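# Put the white ball onto the black stand

## Task

Get the white ball to rest on or in the black stand, staying there once the robot lets go.

## Robot and tools

Robot: two arms, left_arm and right_arm, each ending in a 16-motor four-finger hand. right_arm has a right hand; left_arm has a mirrored left hand. Both arms act through one tool call.

Frames. Scene frame: origin at table-top height, midway between the nominal arm bases; +x points out over the table, +z up, and left_arm is on the +y side. These are not image sides. Actual bases: left_arm at (-0.039, +0.383, 0) m, right_arm at (-0.043, -0.262, 0) m, each yawed about 1 degree. Each arm reports its hand pose, velocities, target and wrist-camera pose in its own base frame. The table and fixed cameras use the scene frame. Reported hand positions can be off by a few cm, more at long reach.

Hand point axes (right hand): +z runs along the straight fingers toward their tips. +x runs across the palm away from the thumb; on the left hand +x points toward the thumb. +y points out of the palm face, which sits at y = -0.062 m. The knuckles are at z = -0.017 and the fingertips reach about 0.14 m beyond. A rigid mast behind the wrist on the palm side (x +0.05 to +0.10, z -0.16 to -0.11, up to y +0.06) can strike things. Fingertips carry rubber caps.

execute_actions(actions, cameras)
- actions: a list of actions. Each action is a table of 1 to 15 rows, one row per 1/30 s control step, so one action lasts 0.5 s. If a table has fewer than 15 rows, its last row repeats. An empty list moves nothing and returns images.
- Each row has 48 numbers, all in [-1, 1], covering both arms even if only one moves. Order: left dx, dy, dz, rx, ry, rz; left hand's 16 motor goals; left current_limit; left speed. Then the same 24 numbers for the right arm.
- dx..rz are an offset, not a pose. They are measured from that arm's Hand target at the start of the action, along that arm's base axes. Every row counts from that same start, not from the previous row, and sending the same offset again moves the hand further. Scale: 1.0 = 0.6 m for dx, dy, dz and 180 degrees for rx, ry, rz. rx, ry, rz form one rotation vector, turned about the Hand target's position. A translation longer than 1.0 is shortened along its direction. All zeros re-requests the current target.
- The 16 hand numbers are absolute goal angles, each scaled between that hinge's two stops. Per hand the order is: index_abd, index_mcp, index_pip, index_dip, middle_abd, middle_mcp, middle_pip, middle_dip, ring_abd, ring_mcp, ring_pip, ring_dip, thumb_cmc, thumb_axl, thumb_mcp, thumb_ipl.
- Positive values curl the fingers toward the palm. The straight setting for each hinge is:
  - _abd 0.00
  - _mcp -0.75
  - _pip -0.58
  - _dip -0.70
  - thumb_cmc -0.71 (thumb flat beside the palm; +1 swings it in front)
  - thumb_axl -0.68
  - thumb_mcp -0.23
  - thumb_ipl -0.17
- A 0 is a real goal, not 'no change'. To hold a hand as it is, send back its hand_goal, hand_current_limit and hand_speed.
- current_limit maps linearly from -1 (0 mA) to +1 (550 mA), with a minimum of 11 mA. Very low limits may not lift a finger.
- speed sets hinge speed as (speed+1)/2 of 8.5 rad/s.
- Starting values are current_limit +0.4 and speed -0.6. Whatever you last sent stays in force.
- cameras: a list of names (cam_head_left, cam_head_right, cam_high, cam_left_wrist, cam_right_wrist) or ["all"]. By default you get all cameras for an empty actions list and none otherwise. Any unknown name invalidates the call.

zoom_image(camera, region): gives a sharper crop of the newest image from one camera. region is [x0, y0, x1, y1] in pixels of a 672x504 image, at most 504 on each side.

read_manual(section): returns only licence texts and does not move the robot.

finished_scene(scene=1): ends the scene for good. Call it only once the ball sits in the stand unaided.

Results, per arm:
- end_effector_position (m) and end_effector_quat_wxyz, in the arm's base frame.
- Hand target: your last commanded pose after clipping; the next offsets count from it.
- Joint positions, velocities ('within noise' means still) and torques. Torques include gravity and have offsets.
- hand_goal, hand_measured, hand_current_ma (positive pushes toward -1), and hand_state per motor. hand_state is moving, goal, blocked (at rest away from its goal, still pushing) or overload (shut down).
- hand_current_limit and hand_speed.
- Possible MOTOR HOT or OVER-TEMPERATURE FAULT lines.

Motion behaviour:
- The commanded orientation is clipped to within 40 degrees of the measured one each step.
- The hand often stops short of its target because of elbow sag, friction or load, sometimes by a few cm. Waiting does not close the gap; send the remaining distance as a further offset, or command a bit higher to offset sag.
- Very small moves may not start.
- With the wrist near the first joint's axis, a small motion can swing the whole arm.
- To stop pressing on something, command the target back past the hand's current position.

Gripping: a finger only presses while its goal lies past the object's surface. Grip force grows with that overshoot, up to the current limit.

Things to avoid:
- Currents of 495 mA or more for 5 s shut a motor down for 10 s.
- Pushing against unreachable poses, stretching an arm out for long, or holding loads heats the arm motors. At 100 °C that arm goes limp for 30 to 60 s or longer.
- Any contact between the two arms or hands, including one hand gripping the other's fingers, can fail the scene.

- If the ball leaves the table, or is left off it, the task fails.
- The ball may occasionally get nudged by an outside push, so check it before finishing.
- A camera stand is bolted to the floor behind the arms.

Timing: the simulation keeps running while you think, and the robot holds its last command meanwhile.

Each tool is called after "Emit:" by a JSON object that holds its "op" and its "data", one argument or row to a line.

## Session

Emit:
{"op": "execute_actions", "data": {
  "actions": []
}}

Scene clock: 0.00 s.
left_arm: end_effector_position=(+0.0501, -0.2989, +0.2834) hand_goal=(+0.000, -0.754, -0.576, -0.696, +0.000, -0.754, -0.576, -0.696, +0.000, -0.754, -0.576, -0.696, -0.714, -0.678, -0.226, -0.168) hand_measured=(+0.000, -0.754, -0.576, -0.696, +0.000, -0.754, -0.576, -0.696, +0.000, -0.754, -0.576, -0.696, -0.714, -0.678, -0.226, -0.168) hand_current_ma=(+0, +0, +0, +0, +0, +0, +0, +0, +0, +0, +0, +0, +0, +0, +0, +0) hand_state=(goal, goal, goal, goal, goal, goal, goal, goal, goal, goal, goal, goal, goal, goal, goal, goal) hand_current_limit=0.40 hand_speed=-0.60 end_effector_quat_wxyz=(+0.589, +0.345, +0.672, -0.287) | right_arm: end_effector_position=(+0.6093, -0.0838, +0.2616) hand_goal=(+0.000, -0.754, -0.576, -0.696, +0.000, -0.754, -0.576, -0.696, +0.000, -0.754, -0.576, -0.696, -0.714, -0.678, -0.226, -0.168) hand_measured=(+0.000, -0.754, -0.576, -0.696, +0.000, -0.754, -0.576, -0.696, +0.000, -0.754, -0.576, -0.696, -0.714, -0.678, -0.226, -0.168) hand_current_ma=(+0, +0, +0, +0, +0, +0, +0, +0, +0, +0, +0, +0, +0, +0, +0, +0) hand_state=(goal, goal, goal, goal, goal, goal, goal, goal, goal, goal, goal, goal, goal, goal, goal, goal) hand_current_limit=0.40 hand_speed=-0.60 end_effector_quat_wxyz=(+0.002, +0.467, +0.884, +0.019)
Joint positions: left_arm=[-2.077 0.798 0.544 -0.08 -1.127 -1.854] | right_arm=[-0.222 1.742 1.78 -1.595 -0.035 -0.82]
Joint velocities: within noise
Joint torques (N m): no reading
Heat: left arm: hottest waist 37 °C; right arm: hottest waist 31 °C.
Hand target: left_arm +0.0478, -0.3030, +0.2953; +0.589, +0.335, +0.672, -0.299 | right_arm +0.6148, -0.0851, +0.2800; +0.020, +0.467, +0.884, +0.024

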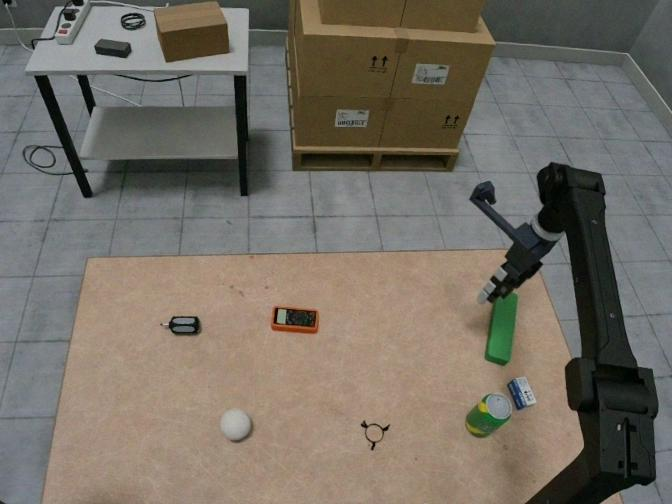

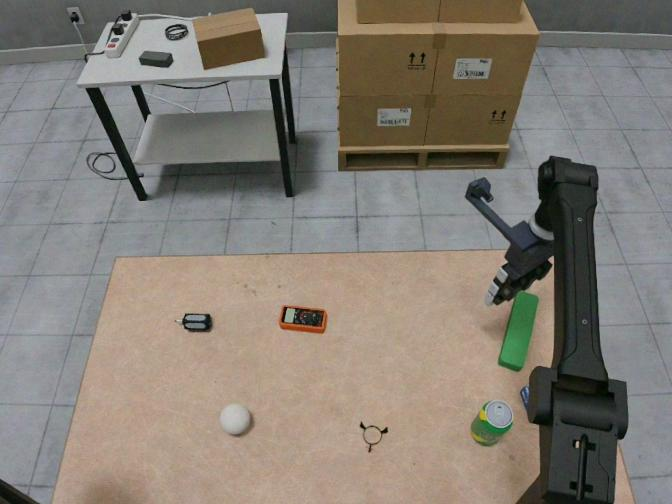

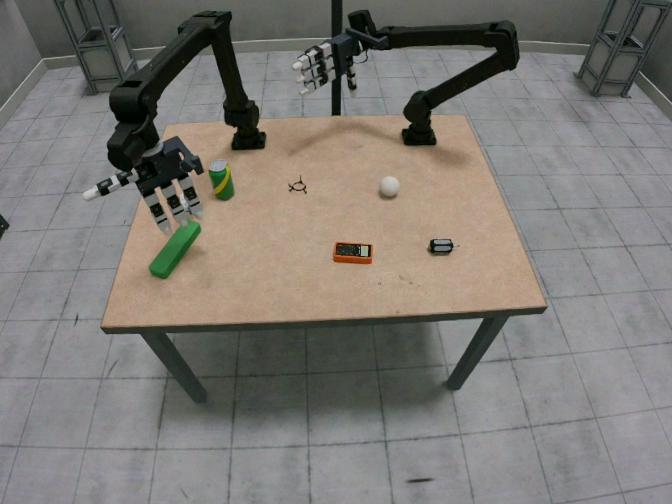

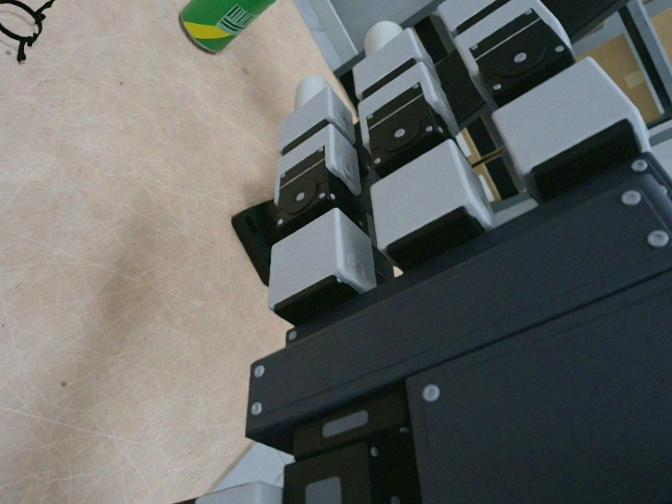

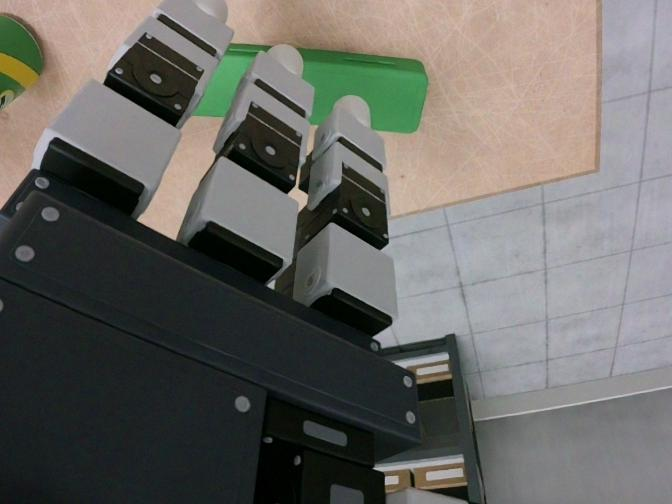

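Emit:
{"op": "zoom_image", "data": {
  "camera": "cam_head_left",
  "region": [200, 360, 420, 480]
}}

Emit:
{"op": "zoom_image", "data": {
  "camera": "cam_head_right",
  "region": [200, 360, 420, 480]
}}

Emit:
{"op": "zoom_image", "data": {
  "camera": "cam_high",
  "region": [270, 140, 420, 220]
}}

Scaled by 2.291 from the camera's 672x504 image, which has a finer 960x720 frame.

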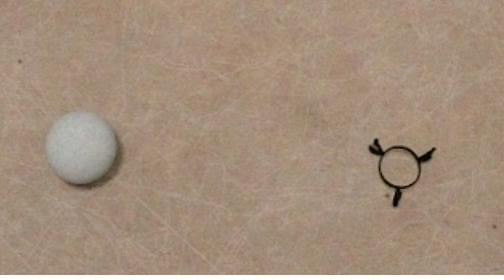

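Scaled by 2.291 from the camera's 672x504 image, which has a finer 960x720 frame.

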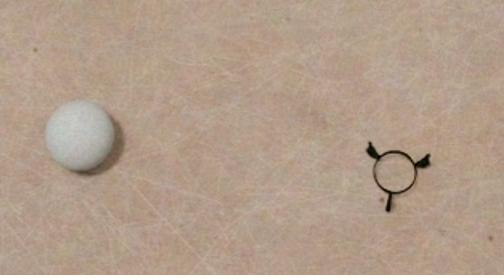

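Scaled by 3.360 from the camera's 672x504 image, which has a finer 960x720 frame.

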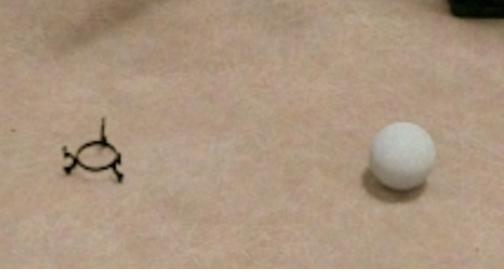

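Emit:
{"op": "zoom_image", "data": {
  "camera": "cam_left_wrist",
  "region": [0, 0, 120, 90]
}}

Emit:
{"op": "zoom_image", "data": {
  "camera": "cam_head_left",
  "region": [350, 410, 400, 460]
}}

Emit:
{"op": "zoom_image", "data": {
  "camera": "cam_high",
  "region": [280, 165, 320, 205]
}}

Scaled by 4.200 from the camera's 672x504 image, which has a finer 960x720 frame.

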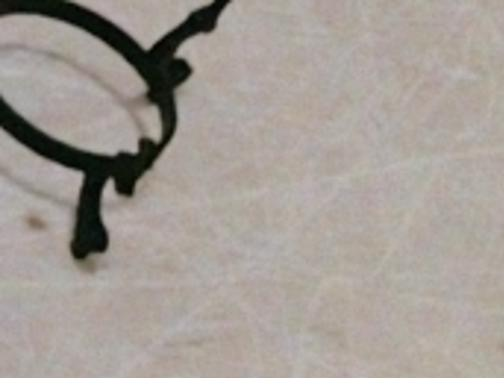

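Scaled by 10.080 from the camera's 672x504 image, which has a finer 960x720 frame.

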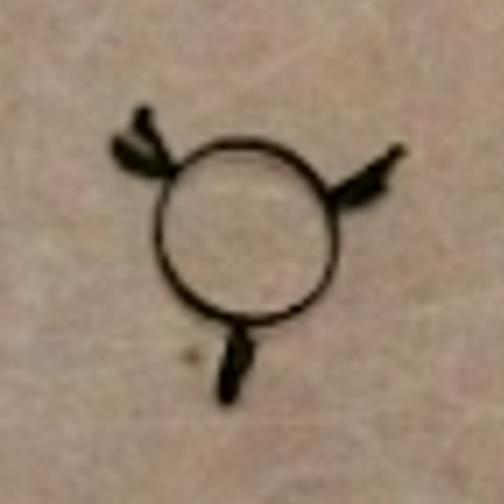

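Scaled by 12.600 from the camera's 672x504 image, which has a finer 960x720 frame.

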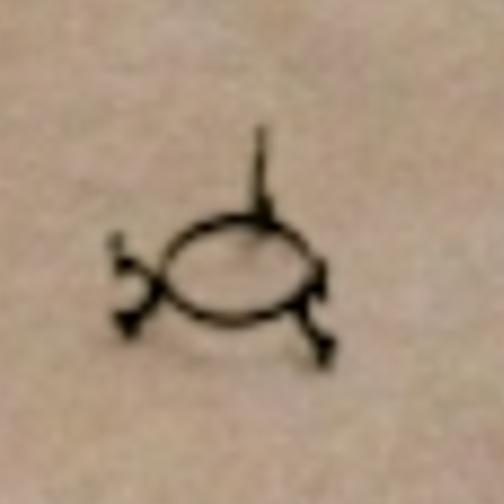

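Emit:
{"op": "execute_actions", "data": {
  "actions": [
    [[0.06,0.0,0.03,0.111,0.083,0, 0,-0.89,0.489,-0.449,0,-0.89,0.489,-0.449,0,-0.96,-0.577,-0.696,0.664,-0.677,-0.056,0.049,0.4,-0.6, 0,0,0,0,0,0,0,-0.754,-0.576,-0.696,0,-0.754,-0.576,-0.696,0,-0.754,-0.576,-0.696,-0.714,-0.678,-0.226,-0.168,0.4,-0.6]],
    [[0.06,0.0,0.03,0.111,0.083,0, 0,-0.89,0.489,-0.449,0,-0.89,0.489,-0.449,0,-0.96,-0.577,-0.696,0.664,-0.677,-0.056,0.049,0.4,-0.6, 0,0,0,0,0,0,0,-0.754,-0.576,-0.696,0,-0.754,-0.576,-0.696,0,-0.754,-0.576,-0.696,-0.714,-0.678,-0.226,-0.168,0.4,-0.6]]
  ],
  "cameras": ["cam_high","cam_left_wrist"]
}}

Scene clock: 179.83 s.
left_arm: end_effector_position=(+0.1187, -0.2961, +0.3136) hand_goal=(+0.000, -0.890, +0.488, -0.450, +0.000, -0.890, +0.488, -0.450, +0.000, -0.960, -0.578, -0.696, +0.664, -0.678, -0.056, +0.048) hand_measured=(-0.002, -0.890, +0.482, -0.454, -0.002, -0.890, +0.482, -0.452, -0.002, -0.958, -0.576, -0.696, +0.654, -0.678, -0.054, +0.046) hand_current_ma=(+0, +0, -2, -1, +0, +0, -2, +0, +0, +0, +0, +0, -5, +0, +0, +0) hand_state=(goal, goal, goal, goal, goal, goal, goal, goal, goal, goal, goal, goal, goal, goal, goal, goal) hand_current_limit=0.40 hand_speed=-0.60 end_effector_quat_wxyz=(+0.247, +0.446, +0.852, -0.117) | right_arm: end_effector_position=(+0.6093, -0.0838, +0.2616) hand_goal=(+0.000, -0.754, -0.576, -0.696, +0.000, -0.754, -0.576, -0.696, +0.000, -0.754, -0.576, -0.696, -0.714, -0.678, -0.226, -0.168) hand_measured=(+0.000, -0.754, -0.576, -0.696, +0.000, -0.754, -0.576, -0.696, +0.000, -0.754, -0.576, -0.696, -0.714, -0.678, -0.224, -0.168) hand_current_ma=(+0, +1, +0, +0, +0, +1, +0, +0, +0, +1, +0, +0, +0, +1, +3, +0) hand_state=(goal, goal, goal, goal, goal, goal, goal, goal, goal, goal, goal, goal, goal, goal, goal, goal) hand_current_limit=0.40 hand_speed=-0.60 end_effector_quat_wxyz=(+0.002, +0.467, +0.884, +0.019)
Joint positions: left_arm=[-1.551 1.006 1.14 -1.241 -0.314 -2.084] | right_arm=[-0.222 1.742 1.78 -1.595 -0.035 -0.82]
Joint torques (N m): left_arm=[1.14 -5.25 13.55 0.53 -0.17 -0.17] | right_arm=[1.9 -13.45 9.98 0.25 -0.05 0.12]
Heat: left arm: hottest elbow 39 °C; right arm: hottest elbow 41 °C.
Hand target: left_arm +0.1198, -0.3030, +0.3312; +0.251, +0.427, +0.859, -0.128 | right_arm +0.6148, -0.0851, +0.2800; +0.020, +0.467, +0.884, +0.024
Off the commanded pose: left_arm 0.019 m, 3 deg | right_arm 0.019 m, 2 deg.
joint sent to its limit (left arm) — joint 6 (wrist roll), lower limit. The joint targets still meet the commanded pose.
camera_calibration:
cam_left_wrist: T_world_to_cam=[[-0.129094, -0.894762, 0.427476, -0.419186], [-0.862409, 0.314089, 0.396988, 0.0184108], [-0.489475, -0.317411, -0.812197, 0.339558], [0, 0, 0, 1]] pos_world=[0.127968, -0.273075, 0.447671]
Images, in order (width x height): cam_high 672x504, cam_left_wrist 672x504.

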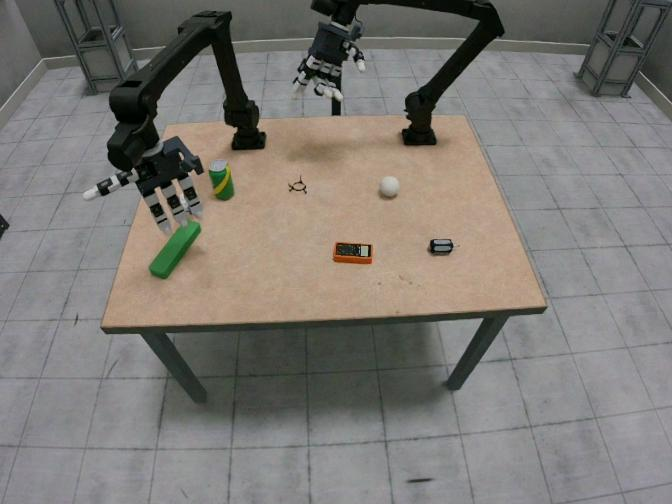

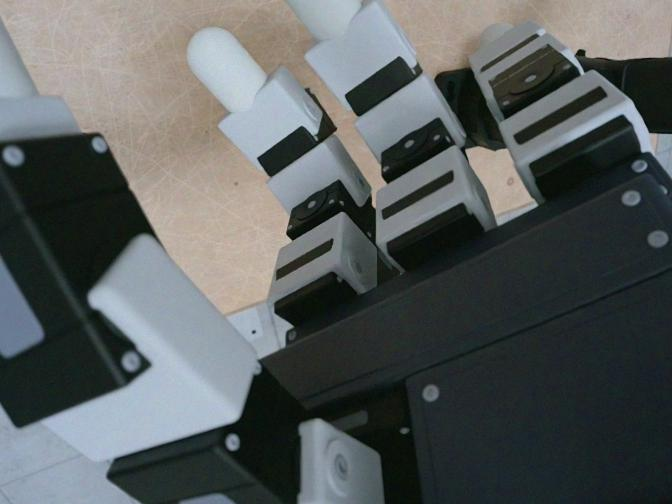

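Emit:
{"op": "execute_actions", "data": {
  "actions": [
    [[0.0925,0.071,-0.03,-0.0693,0.1078,0.0319, 0,-0.89,0.489,-0.449,0,-0.89,0.489,-0.449,0,-0.96,-0.577,-0.696,0.664,-0.677,-0.056,0.049,0.4,-0.6, 0,0,0,0,0,0,0,-0.754,-0.576,-0.696,0,-0.754,-0.576,-0.696,0,-0.754,-0.576,-0.696,-0.714,-0.678,-0.226,-0.168,0.4,-0.6]],
    [[0.0925,0.071,-0.05,-0.0693,0.1078,0.0319, 0,-0.89,0.489,-0.449,0,-0.89,0.489,-0.449,0,-0.96,-0.577,-0.696,0.664,-0.677,-0.056,0.049,0.4,-0.6, 0,0,0,0,0,0,0,-0.754,-0.576,-0.696,0,-0.754,-0.576,-0.696,0,-0.754,-0.576,-0.696,-0.714,-0.678,-0.226,-0.168,0.4,-0.6]],
    [[0.0925,0.071,-0.05,-0.0693,0.1078,0.0319, 0,-0.89,0.489,-0.449,0,-0.89,0.489,-0.449,0,-0.96,-0.577,-0.696,0.664,-0.677,-0.056,0.049,0.4,-0.6, 0,0,0,0,0,0,0,-0.754,-0.576,-0.696,0,-0.754,-0.576,-0.696,0,-0.754,-0.576,-0.696,-0.714,-0.678,-0.226,-0.168,0.4,-0.6]]
  ],
  "cameras": ["cam_head_left","cam_head_right","cam_high","cam_left_wrist"]
}}

Scene clock: 205.67 s.
left_arm: end_effector_position=(+0.2757, -0.1714, +0.2393) hand_goal=(+0.000, -0.890, +0.488, -0.450, +0.000, -0.890, +0.488, -0.450, +0.000, -0.960, -0.578, -0.696, +0.664, -0.678, -0.056, +0.048) hand_measured=(-0.002, -0.884, +0.486, -0.454, -0.002, -0.884, +0.486, -0.452, -0.002, -0.950, -0.576, -0.696, +0.662, -0.678, -0.054, +0.048) hand_current_ma=(+0, +2, +0, -1, +0, +1, +0, +0, +0, +4, +0, +0, +0, +0, +0, +0) hand_state=(goal, goal, goal, goal, goal, goal, goal, goal, goal, goal, goal, goal, goal, goal, goal, goal) hand_current_limit=0.40 hand_speed=-0.60 end_effector_quat_wxyz=(-0.063, +0.066, +0.842, -0.532) | right_arm: end_effector_position=(+0.6093, -0.0838, +0.2616) hand_goal=(+0.000, -0.754, -0.576, -0.696, +0.000, -0.754, -0.576, -0.696, +0.000, -0.754, -0.576, -0.696, -0.714, -0.678, -0.226, -0.168) hand_measured=(+0.000, -0.754, -0.576, -0.696, +0.000, -0.754, -0.576, -0.696, +0.000, -0.754, -0.576, -0.696, -0.714, -0.678, -0.224, -0.168) hand_current_ma=(+0, +1, +0, +0, +0, +1, +0, +0, +0, +1, +0, +0, +0, +1, +3, +0) hand_state=(goal, goal, goal, goal, goal, goal, goal, goal, goal, goal, goal, goal, goal, goal, goal, goal) hand_current_limit=0.40 hand_speed=-0.60 end_effector_quat_wxyz=(+0.002, +0.467, +0.884, +0.019)
Joint positions: left_arm=[-0.174 1.217 1.096 -1.497 1.129 -1.559] | right_arm=[-0.222 1.742 1.78 -1.595 -0.035 -0.82]
Joint torques (N m): left_arm=[-0.09 -7.82 11.97 -0.38 1.07 0.01] | right_arm=[1.85 -13.45 9.96 0.25 -0.05 0.12]
Heat: left arm: hottest elbow 43 °C; right arm: hottest elbow 41 °C.
Hand target: left_arm +0.2863, -0.1751, +0.2533; -0.056, +0.088, +0.838, -0.535 | right_arm +0.6148, -0.0851, +0.2800; +0.020, +0.467, +0.884, +0.024
Off the commanded pose: left_arm 0.018 m, 3 deg | right_arm 0.019 m, 2 deg.
camera_calibration:
cam_left_wrist: T_world_to_cam=[[0.756686, -0.375033, 0.535515, -0.43656], [-0.310497, 0.514687, 0.79918, -0.0699527], [-0.575341, -0.771005, 0.27301, 0.0818945], [0, 0, 0, 1]] pos_world=[0.355736, -0.0645796, 0.267331]
Images, in order (width x height): cam_head_left 672x504, cam_head_right 672x504, cam_high 672x504, cam_left_wrist 672x504.

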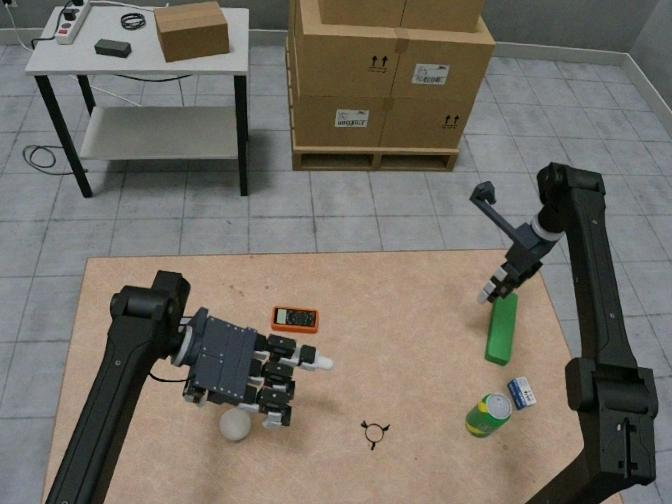

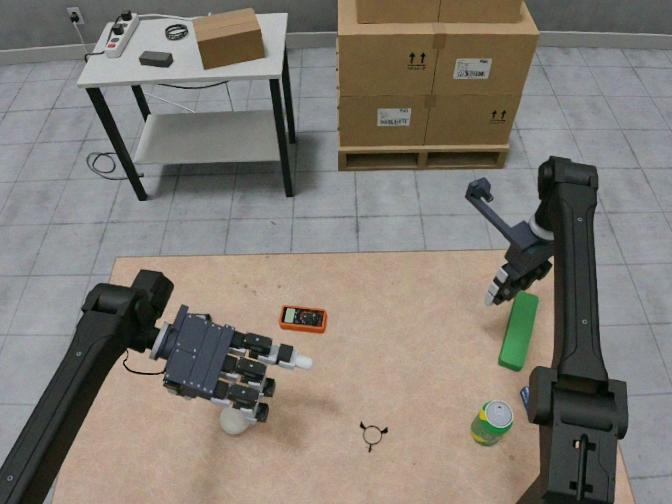

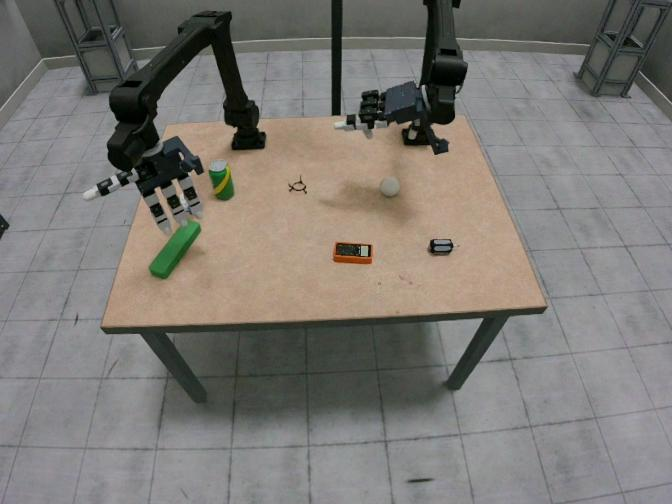

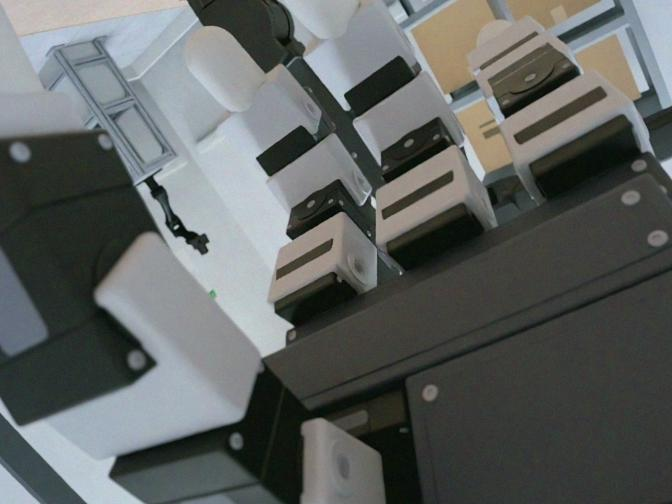

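Emit:
{"op": "zoom_image", "data": {
  "camera": "cam_head_left",
  "region": [170, 290, 350, 450]
}}

Emit:
{"op": "zoom_image", "data": {
  "camera": "cam_head_right",
  "region": [150, 290, 330, 450]
}}

Emit:
{"op": "zoom_image", "data": {
  "camera": "cam_high",
  "region": [320, 70, 460, 210]
}}

Scaled by 2.800 from the camera's 672x504 image, which has a finer 960x720 frame.

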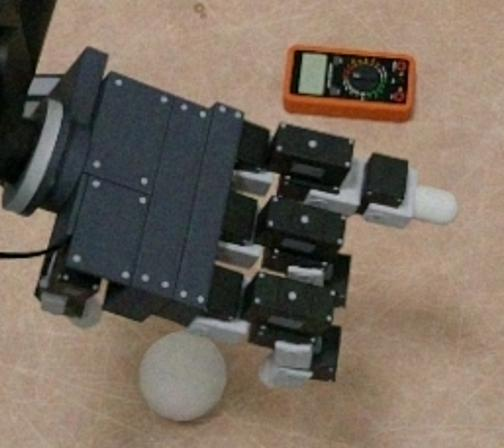

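Scaled by 2.800 from the camera's 672x504 image, which has a finer 960x720 frame.

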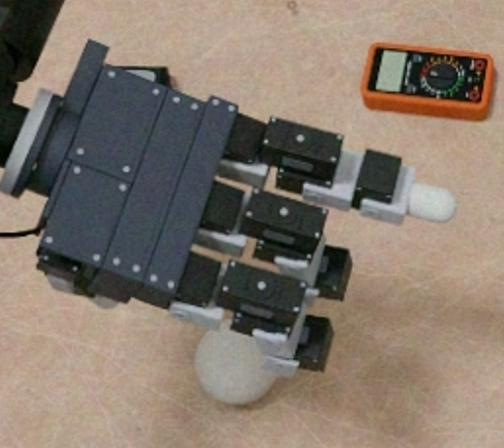

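Scaled by 3.600 from the camera's 672x504 image, which has a finer 960x720 frame.

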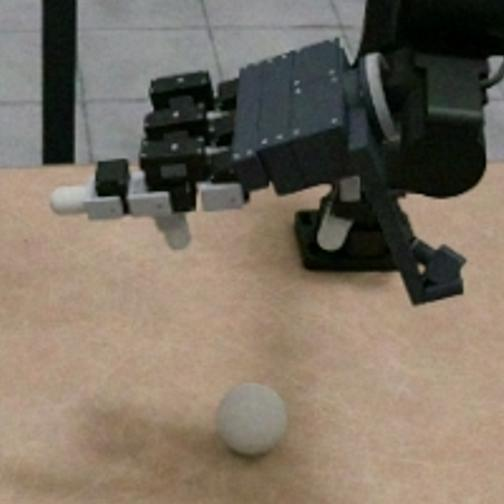

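Emit:
{"op": "execute_actions", "data": {
  "actions": [
    [[0.036,0,-0.165,0,0,0, 0,-0.89,0.489,-0.449,0,-0.89,0.489,-0.449,0,-0.96,-0.577,-0.696,0.664,-0.677,-0.056,0.049,0.4,-0.6, 0,0,0,0,0,0,0,-0.754,-0.576,-0.696,0,-0.754,-0.576,-0.696,0,-0.754,-0.576,-0.696,-0.714,-0.678,-0.226,-0.168,0.4,-0.6]]
  ],
  "cameras": ["cam_head_left","cam_head_right","cam_high","cam_left_wrist"]
}}

Emit:
{"op": "zoom_image", "data": {
  "camera": "cam_head_left",
  "region": [150, 320, 330, 480]
}}

Emit:
{"op": "zoom_image", "data": {
  "camera": "cam_head_right",
  "region": [150, 320, 330, 480]
}}

Emit:
{"op": "zoom_image", "data": {
  "camera": "cam_high",
  "region": [320, 100, 460, 240]
}}

Scene clock: 235.10 s.
left_arm: end_effector_position=(+0.2978, -0.1740, +0.1506) hand_goal=(+0.000, -0.890, +0.488, -0.450, +0.000, -0.890, +0.488, -0.450, +0.000, -0.960, -0.578, -0.696, +0.664, -0.678, -0.056, +0.048) hand_measured=(-0.002, -0.884, +0.486, -0.454, -0.002, -0.884, +0.486, -0.452, -0.002, -0.950, -0.576, -0.696, +0.662, -0.678, -0.054, +0.048) hand_current_ma=(+0, +2, +0, -1, +0, +2, +0, +0, +0, +4, +0, +0, +0, +0, +0, +0) hand_state=(goal, goal, goal, goal, goal, goal, goal, goal, goal, goal, goal, goal, goal, goal, goal, goal) hand_current_limit=0.40 hand_speed=-0.60 end_effector_quat_wxyz=(-0.072, +0.077, +0.839, -0.533) | right_arm: end_effector_position=(+0.6093, -0.0838, +0.2616) hand_goal=(+0.000, -0.754, -0.576, -0.696, +0.000, -0.754, -0.576, -0.696, +0.000, -0.754, -0.576, -0.696, -0.714, -0.678, -0.226, -0.168) hand_measured=(+0.000, -0.754, -0.576, -0.696, +0.000, -0.754, -0.576, -0.696, +0.000, -0.754, -0.576, -0.696, -0.714, -0.678, -0.224, -0.168) hand_current_ma=(+0, +1, +0, +0, +0, +1, +0, +0, +0, +1, +0, +0, +0, +1, +3, +0) hand_state=(goal, goal, goal, goal, goal, goal, goal, goal, goal, goal, goal, goal, goal, goal, goal, goal) hand_current_limit=0.40 hand_speed=-0.60 end_effector_quat_wxyz=(+0.002, +0.467, +0.884, +0.019)
Joint positions: left_arm=[-0.171 1.362 0.982 -1.307 1.133 -1.484] | right_arm=[-0.222 1.742 1.78 -1.595 -0.035 -0.82]
Joint torques (N m): left_arm=[0.62 -9.99 9.17 0.32 1.02 0.02] | right_arm=[1.85 -13.39 9.96 0.27 -0.05 0.12]
Heat: left arm: hottest elbow 42 °C; right arm: hottest elbow 41 °C.
Hand target: left_arm +0.3078, -0.1751, +0.1542; -0.057, +0.089, +0.838, -0.535 | right_arm +0.6148, -0.0851, +0.2800; +0.020, +0.467, +0.884, +0.024
Off the commanded pose: left_arm 0.011 m, 2 deg | right_arm 0.019 m, 2 deg.
camera_calibration:
cam_left_wrist: T_world_to_cam=[[0.747439, -0.392479, 0.535999, -0.407208], [-0.29419, 0.527856, 0.796756, 0.00706524], [-0.59564, -0.753212, 0.279077, 0.125049], [0, 0, 0, 1]] pos_world=[0.380926, -0.0693611, 0.177735]
Images, in order (width x height): cam_head_left 672x504, cam_head_right 672x504, cam_high 672x504, cam_left_wrist 672x504.

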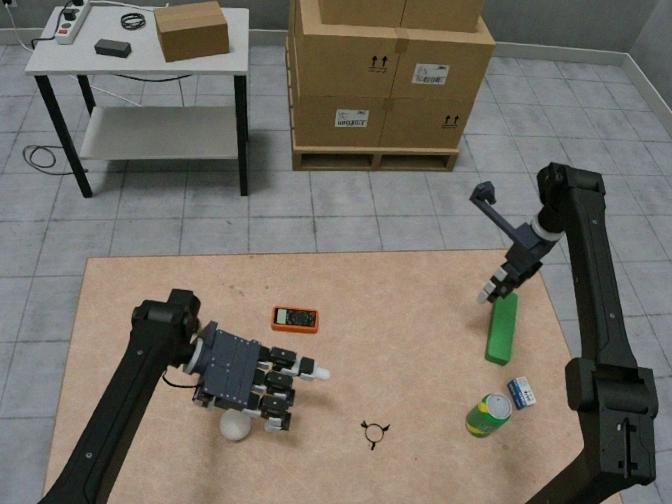

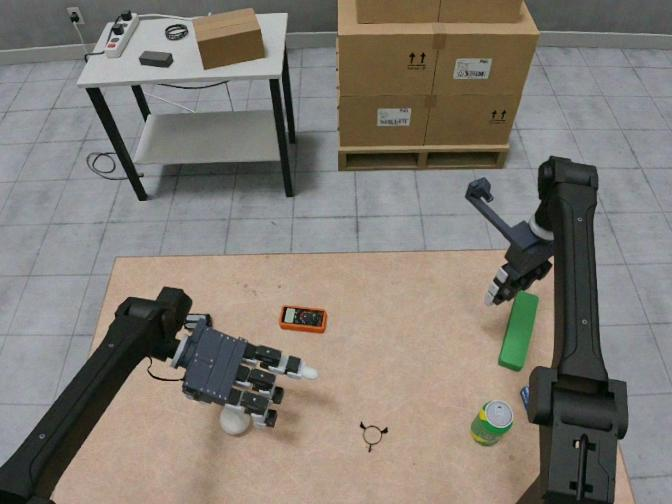

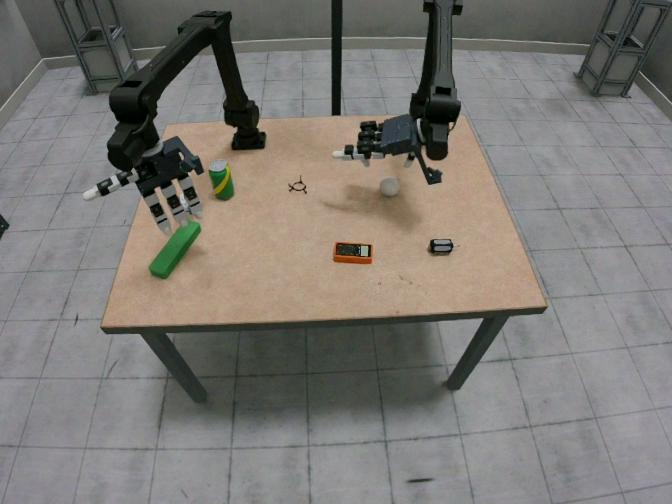

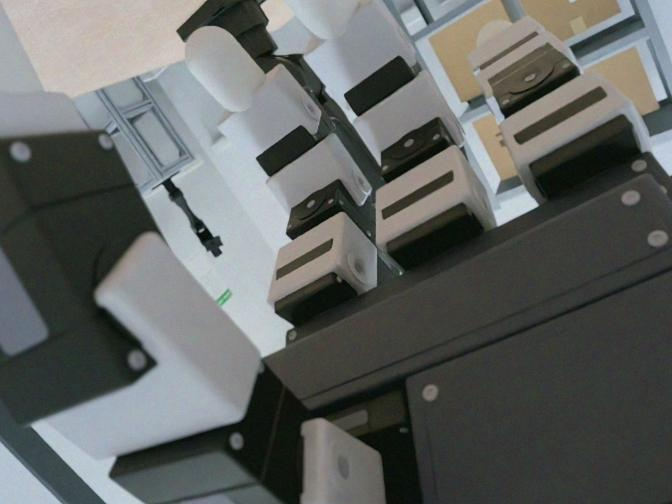

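Scaled by 2.800 from the camera's 672x504 image, which has a finer 960x720 frame.

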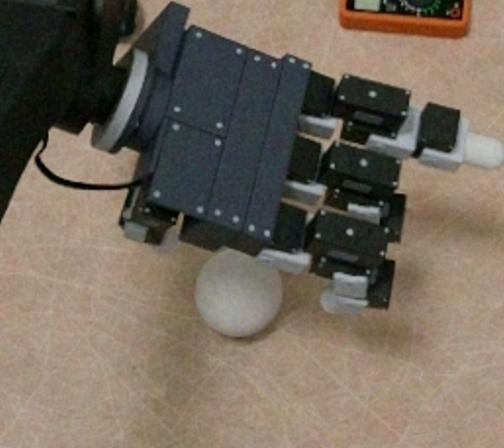

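Scaled by 2.800 from the camera's 672x504 image, which has a finer 960x720 frame.

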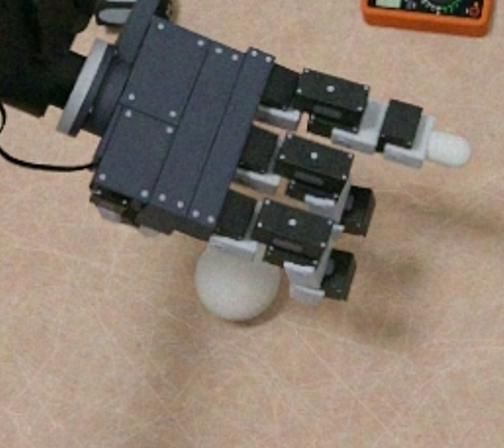

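Scaled by 3.600 from the camera's 672x504 image, which has a finer 960x720 frame.

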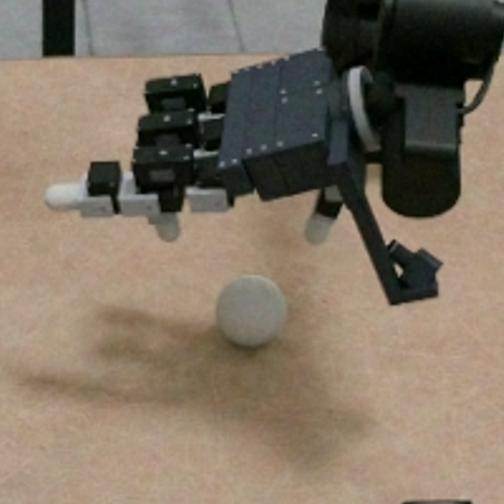

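Emit:
{"op": "execute_actions", "data": {
  "actions": [
    [[0,0.005,-0.147,0,0,0, 0,-0.89,0.489,-0.449,0,-0.89,0.489,-0.449,0,-0.96,-0.577,-0.696,0.664,-0.677,-0.056,0.049,0.4,-0.6, 0,0,0,0,0,0,0,-0.754,-0.576,-0.696,0,-0.754,-0.576,-0.696,0,-0.754,-0.576,-0.696,-0.714,-0.678,-0.226,-0.168,0.4,-0.6]]
  ],
  "cameras": ["cam_head_left","cam_head_right","cam_high"]
}}

Emit:
{"op": "zoom_image", "data": {
  "camera": "cam_head_left",
  "region": [170, 340, 330, 480]
}}

Emit:
{"op": "zoom_image", "data": {
  "camera": "cam_high",
  "region": [320, 120, 450, 220]
}}

Scene clock: 251.90 s.
left_arm: end_effector_position=(+0.2991, -0.1721, +0.0653) hand_goal=(+0.000, -0.890, +0.488, -0.450, +0.000, -0.890, +0.488, -0.450, +0.000, -0.960, -0.578, -0.696, +0.664, -0.678, -0.056, +0.048) hand_measured=(-0.002, -0.884, +0.486, -0.454, -0.002, -0.884, +0.486, -0.452, -0.002, -0.950, -0.576, -0.696, +0.664, -0.678, -0.054, +0.048) hand_current_ma=(+0, +2, +0, -1, +0, +2, +0, +0, +0, +4, +0, +0, +0, +0, +0, +0) hand_state=(goal, goal, goal, goal, goal, goal, goal, goal, goal, goal, goal, goal, goal, goal, goal, goal) hand_current_limit=0.40 hand_speed=-0.60 end_effector_quat_wxyz=(-0.065, +0.086, +0.838, -0.534) | right_arm: end_effector_position=(+0.6093, -0.0838, +0.2616) hand_goal=(+0.000, -0.754, -0.576, -0.696, +0.000, -0.754, -0.576, -0.696, +0.000, -0.754, -0.576, -0.696, -0.714, -0.678, -0.226, -0.168) hand_measured=(+0.000, -0.754, -0.576, -0.696, +0.000, -0.754, -0.576, -0.696, +0.000, -0.754, -0.576, -0.696, -0.714, -0.678, -0.224, -0.168) hand_current_ma=(+0, +1, +0, +0, +0, +1, +0, +0, +0, +1, +0, +0, +0, +1, +3, +0) hand_state=(goal, goal, goal, goal, goal, goal, goal, goal, goal, goal, goal, goal, goal, goal, goal, goal) hand_current_limit=0.40 hand_speed=-0.60 end_effector_quat_wxyz=(+0.002, +0.467, +0.884, +0.019)
Joint positions: left_arm=[-0.164 1.482 0.851 -1.066 1.133 -1.451] | right_arm=[-0.222 1.742 1.78 -1.595 -0.035 -0.82]
Joint torques (N m): left_arm=[0.85 -10.11 7.8 0.38 0.98 -0.11] | right_arm=[1.9 -13.39 9.98 0.25 -0.05 0.12]
Heat: left arm: hottest elbow 40 °C; right arm: hottest elbow 41 °C.
Hand target: left_arm +0.3080, -0.1722, +0.0661; -0.056, +0.089, +0.838, -0.535 | right_arm +0.6148, -0.0851, +0.2800; +0.020, +0.467, +0.884, +0.024
Off the commanded pose: left_arm 0.009 m, 1 deg | right_arm 0.019 m, 2 deg.
Images, in order (width x height): cam_head_left 672x504, cam_head_right 672x504, cam_high 672x504.

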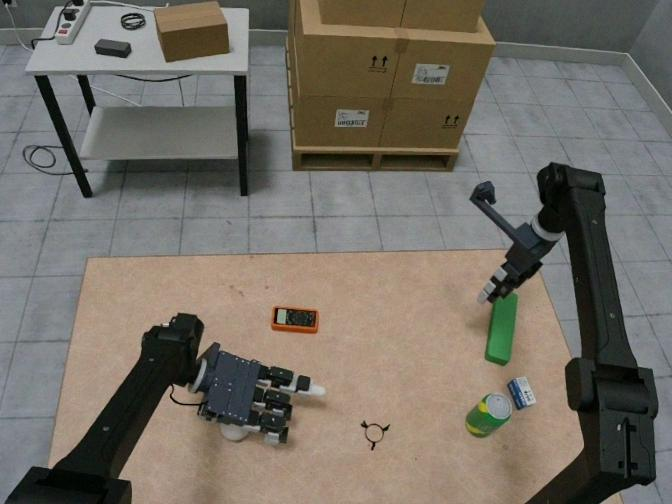

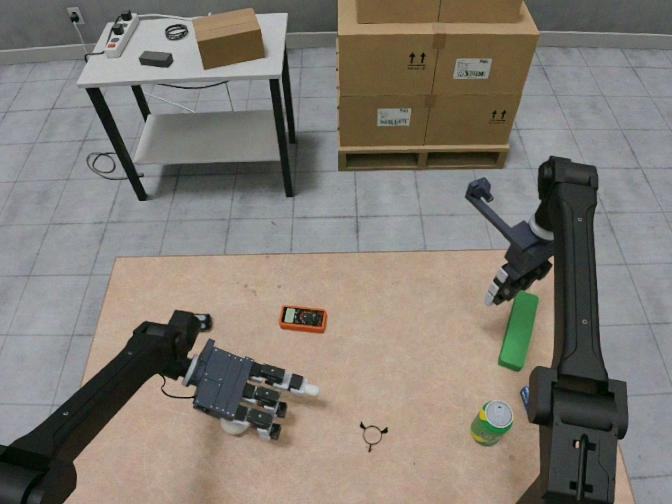

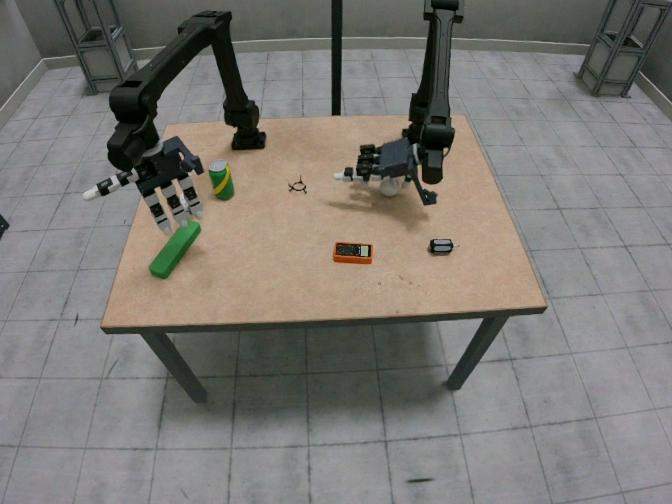

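Scaled by 3.150 from the camera's 672x504 image, which has a finer 960x720 frame.

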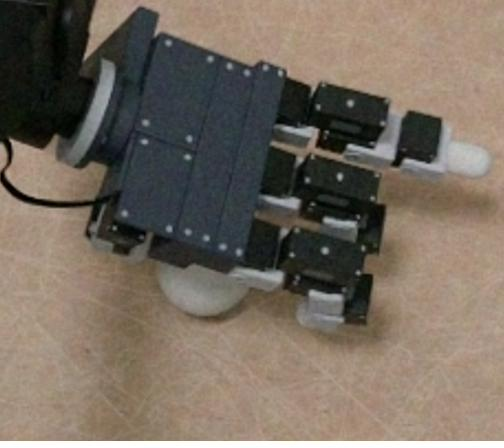

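Scaled by 3.877 from the camera's 672x504 image, which has a finer 960x720 frame.

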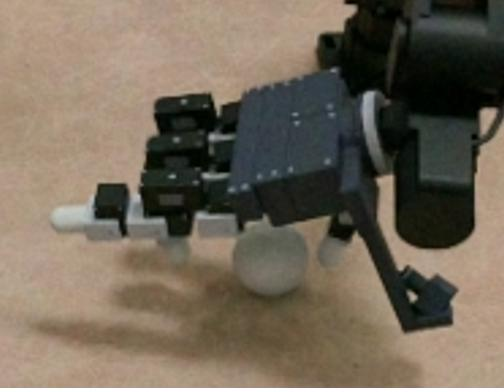

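Emit:
{"op": "execute_actions", "data": {
  "actions": [
    [[-0.003,-0.013,-0.0085,0,0,0, 0,-0.89,0.489,-0.449,0,-0.89,0.489,-0.449,0,-0.96,-0.577,-0.696,0.664,-0.677,-0.056,0.049,0.4,-0.85, 0,0,0,0,0,0,0,-0.754,-0.576,-0.696,0,-0.754,-0.576,-0.696,0,-0.754,-0.576,-0.696,-0.714,-0.678,-0.226,-0.168,0.4,-0.6]],
    [[0,0,0,0,0,0, 0,-0.425,0.51,-0.39,0,-0.425,0.51,-0.39,0,-0.96,-0.577,-0.696,0.664,-0.677,-0.056,0.049,0.4,-0.85, 0,0,0,0,0,0,0,-0.754,-0.576,-0.696,0,-0.754,-0.576,-0.696,0,-0.754,-0.576,-0.696,-0.714,-0.678,-0.226,-0.168,0.4,-0.6]],
    [[0,0,0,0,0,0, 0,-0.425,0.51,-0.39,0,-0.425,0.51,-0.39,0,-0.96,-0.577,-0.696,0.664,-0.677,-0.056,0.049,0.4,-0.85, 0,0,0,0,0,0,0,-0.754,-0.576,-0.696,0,-0.754,-0.576,-0.696,0,-0.754,-0.576,-0.696,-0.714,-0.678,-0.226,-0.168,0.4,-0.6]]
  ],
  "cameras": ["cam_head_left","cam_head_right","cam_high"]
}}

Emit:
{"op": "zoom_image", "data": {
  "camera": "cam_head_left",
  "region": [170, 340, 330, 480]
}}

Emit:
{"op": "zoom_image", "data": {
  "camera": "cam_high",
  "region": [320, 120, 450, 220]
}}

Scene clock: 271.00 s.
left_arm: end_effector_position=(+0.3062, -0.1791, +0.0642) hand_goal=(+0.000, -0.426, +0.510, -0.390, +0.000, -0.426, +0.510, -0.390, +0.000, -0.960, -0.578, -0.696, +0.664, -0.678, -0.056, +0.048) hand_measured=(-0.002, -0.502, +0.492, -0.394, -0.002, -0.424, +0.506, -0.392, -0.002, -0.950, -0.576, -0.696, +0.670, -0.678, -0.076, +0.038) hand_current_ma=(+0, -140, -10, -1, +0, +0, -1, +0, +0, +4, +0, +0, +2, +0, -19, -7) hand_state=(goal, blocked, goal, goal, goal, goal, goal, goal, goal, goal, goal, goal, goal, goal, goal, goal) hand_current_limit=0.40 hand_speed=-0.85 end_effector_quat_wxyz=(-0.055, +0.089, +0.837, -0.537) | right_arm: end_effector_position=(+0.6093, -0.0838, +0.2616) hand_goal=(+0.000, -0.754, -0.576, -0.696, +0.000, -0.754, -0.576, -0.696, +0.000, -0.754, -0.576, -0.696, -0.714, -0.678, -0.226, -0.168) hand_measured=(+0.000, -0.754, -0.576, -0.696, +0.000, -0.754, -0.576, -0.696, +0.000, -0.754, -0.576, -0.696, -0.714, -0.678, -0.224, -0.168) hand_current_ma=(+0, +1, +0, +0, +0, +1, +0, +0, +0, +1, +0, +0, +0, +1, +3, +0) hand_state=(goal, goal, goal, goal, goal, goal, goal, goal, goal, goal, goal, goal, goal, goal, goal, goal) hand_current_limit=0.40 hand_speed=-0.60 end_effector_quat_wxyz=(+0.002, +0.467, +0.884, +0.019)
Joint positions: left_arm=[-0.179 1.482 0.849 -1.002 1.139 -1.496] | right_arm=[-0.222 1.742 1.78 -1.595 -0.035 -0.82]
Joint torques (N m): left_arm=[0.09 -10.23 6.89 0.47 0.83 -0.19] | right_arm=[1.85 -13.39 9.99 0.24 -0.06 0.12]
Heat: left arm: hottest elbow 38 °C; right arm: hottest elbow 42 °C.
Hand target: left_arm +0.3061, -0.1800, +0.0610; -0.057, +0.089, +0.838, -0.535 | right_arm +0.6148, -0.0851, +0.2800; +0.020, +0.467, +0.884, +0.024
Off the commanded pose: left_arm 0.003 m, 0 deg | right_arm 0.019 m, 2 deg.
Images, in order (width x height): cam_head_left 672x504, cam_head_right 672x504, cam_high 672x504.

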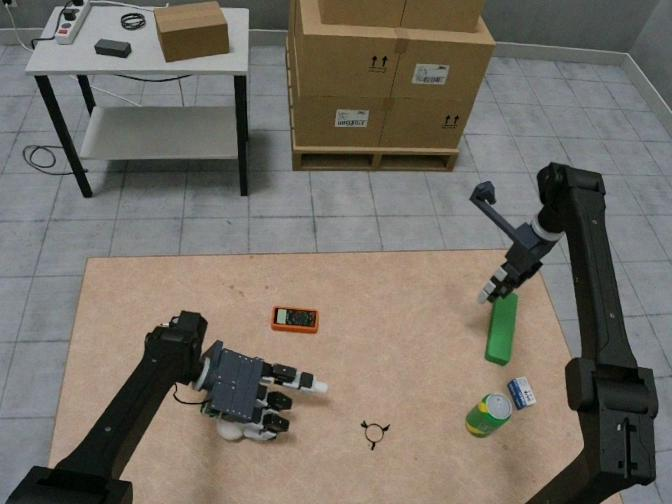

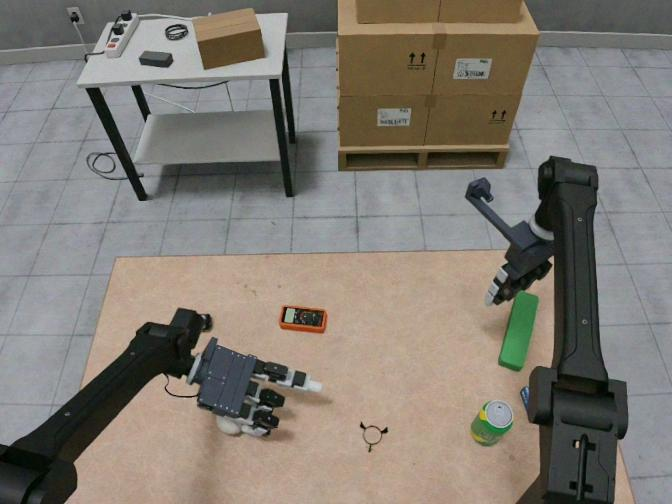

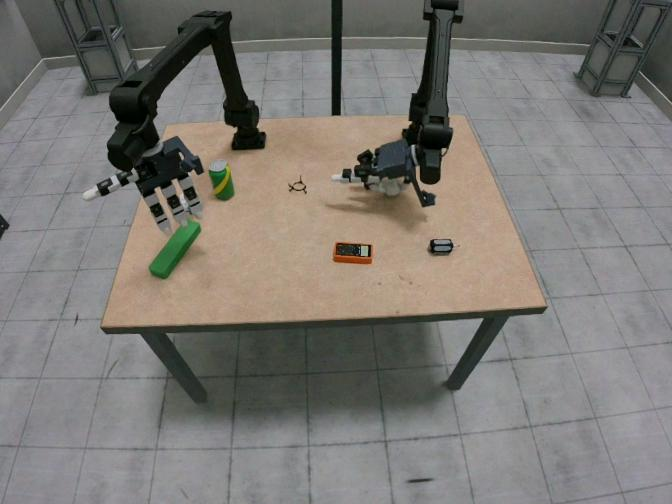

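Scaled by 3.150 from the camera's 672x504 image, which has a finer 960x720 frame.

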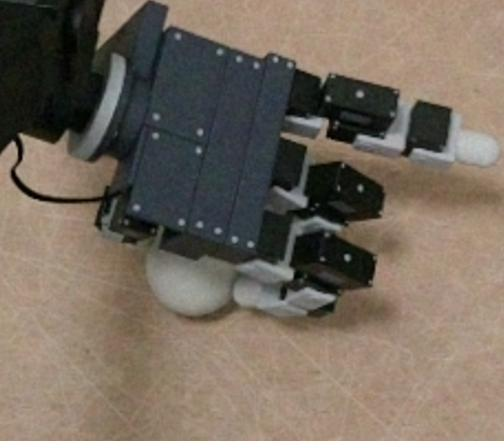

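Scaled by 3.877 from the camera's 672x504 image, which has a finer 960x720 frame.

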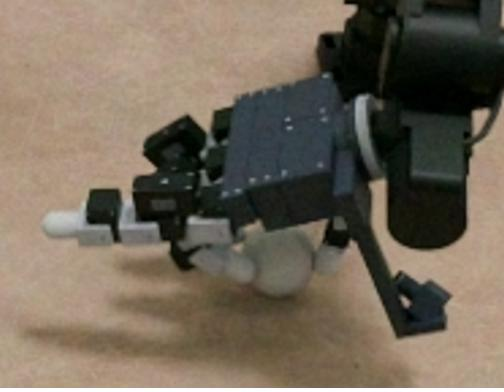

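Emit:
{"op": "execute_actions", "data": {
  "actions": [
    [[0,0,0,0,0,0, 0,-0.7,0.489,-0.39,0,-0.7,0.489,-0.39,0,-0.96,-0.577,-0.696,0.664,-0.677,-0.056,0.049,0.4,-0.7, 0,0,0,0,0,0,0,-0.754,-0.576,-0.696,0,-0.754,-0.576,-0.696,0,-0.754,-0.576,-0.696,-0.714,-0.678,-0.226,-0.168,0.4,-0.6]],
    [[-0.025,0.01,-0.01,0,0,0, 0,-0.7,0.489,-0.39,0,-0.7,0.489,-0.39,0,-0.96,-0.577,-0.696,0.664,-0.677,-0.056,0.049,0.4,-0.85, 0,0,0,0,0,0,0,-0.754,-0.576,-0.696,0,-0.754,-0.576,-0.696,0,-0.754,-0.576,-0.696,-0.714,-0.678,-0.226,-0.168,0.4,-0.6]]
  ],
  "cameras": ["cam_high"]
}}

Emit:
{"op": "zoom_image", "data": {
  "camera": "cam_high",
  "region": [320, 120, 450, 220]
}}

Scene clock: 285.97 s.
left_arm: end_effector_position=(+0.2840, -0.1749, +0.0507) hand_goal=(+0.000, -0.700, +0.488, -0.390, +0.000, -0.700, +0.488, -0.390, +0.000, -0.960, -0.578, -0.696, +0.664, -0.678, -0.056, +0.048) hand_measured=(-0.002, -0.684, +0.484, -0.394, -0.002, -0.688, +0.490, -0.392, -0.002, -0.950, -0.576, -0.696, +0.666, -0.678, -0.058, +0.046) hand_current_ma=(+0, +9, -1, +0, +0, +6, +0, +0, +0, +4, +0, +0, +0, +0, +0, +0) hand_state=(goal, goal, goal, goal, goal, goal, goal, goal, goal, goal, goal, goal, goal, goal, goal, goal) hand_current_limit=0.40 hand_speed=-0.85 end_effector_quat_wxyz=(-0.074, +0.077, +0.838, -0.535) | right_arm: end_effector_position=(+0.6093, -0.0838, +0.2616) hand_goal=(+0.000, -0.754, -0.576, -0.696, +0.000, -0.754, -0.576, -0.696, +0.000, -0.754, -0.576, -0.696, -0.714, -0.678, -0.226, -0.168) hand_measured=(+0.000, -0.754, -0.576, -0.696, +0.000, -0.754, -0.576, -0.696, +0.000, -0.754, -0.576, -0.696, -0.714, -0.678, -0.224, -0.168) hand_current_ma=(+0, +1, +0, +0, +0, +1, +0, +0, +0, +1, +0, +0, +0, +1, +3, +0) hand_state=(goal, goal, goal, goal, goal, goal, goal, goal, goal, goal, goal, goal, goal, goal, goal, goal) hand_current_limit=0.40 hand_speed=-0.60 end_effector_quat_wxyz=(+0.002, +0.467, +0.884, +0.019)
Joint positions: left_arm=[-0.179 1.479 0.797 -0.997 1.137 -1.497] | right_arm=[-0.222 1.742 1.78 -1.595 -0.035 -0.82]
Joint torques (N m): left_arm=[0.85 -11.46 6.98 0.32 0.87 0.01] | right_arm=[1.85 -13.39 9.96 0.25 -0.05 0.12]
Heat: left arm: hottest elbow 38 °C; right arm: hottest elbow 42 °C.
Hand target: left_arm +0.2911, -0.1740, +0.0550; -0.056, +0.089, +0.838, -0.535 | right_arm +0.6148, -0.0851, +0.2800; +0.020, +0.467, +0.884, +0.024
Off the commanded pose: left_arm 0.008 m, 2 deg | right_arm 0.019 m, 2 deg.
Images, in order (width x height): cam_high 672x504.

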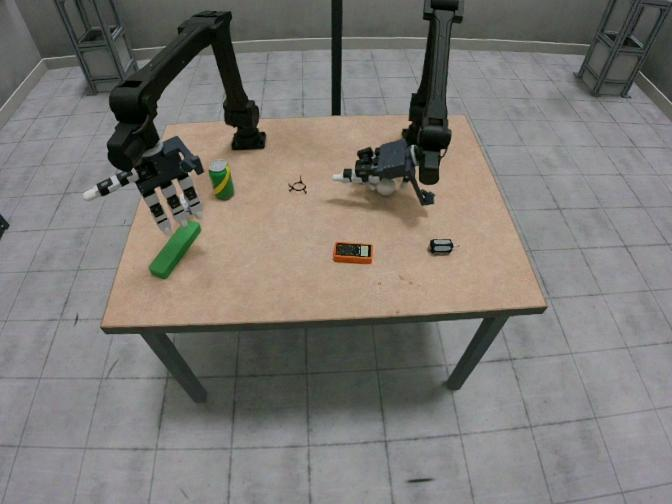

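Scaled by 3.877 from the camera's 672x504 image, which has a finer 960x720 frame.

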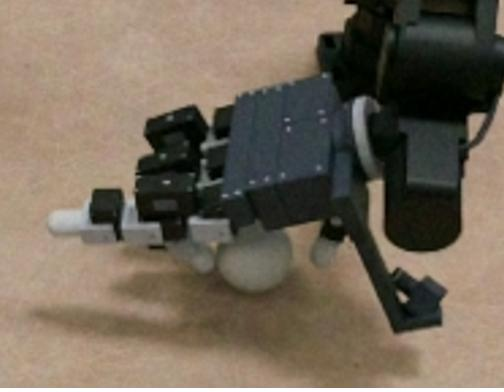

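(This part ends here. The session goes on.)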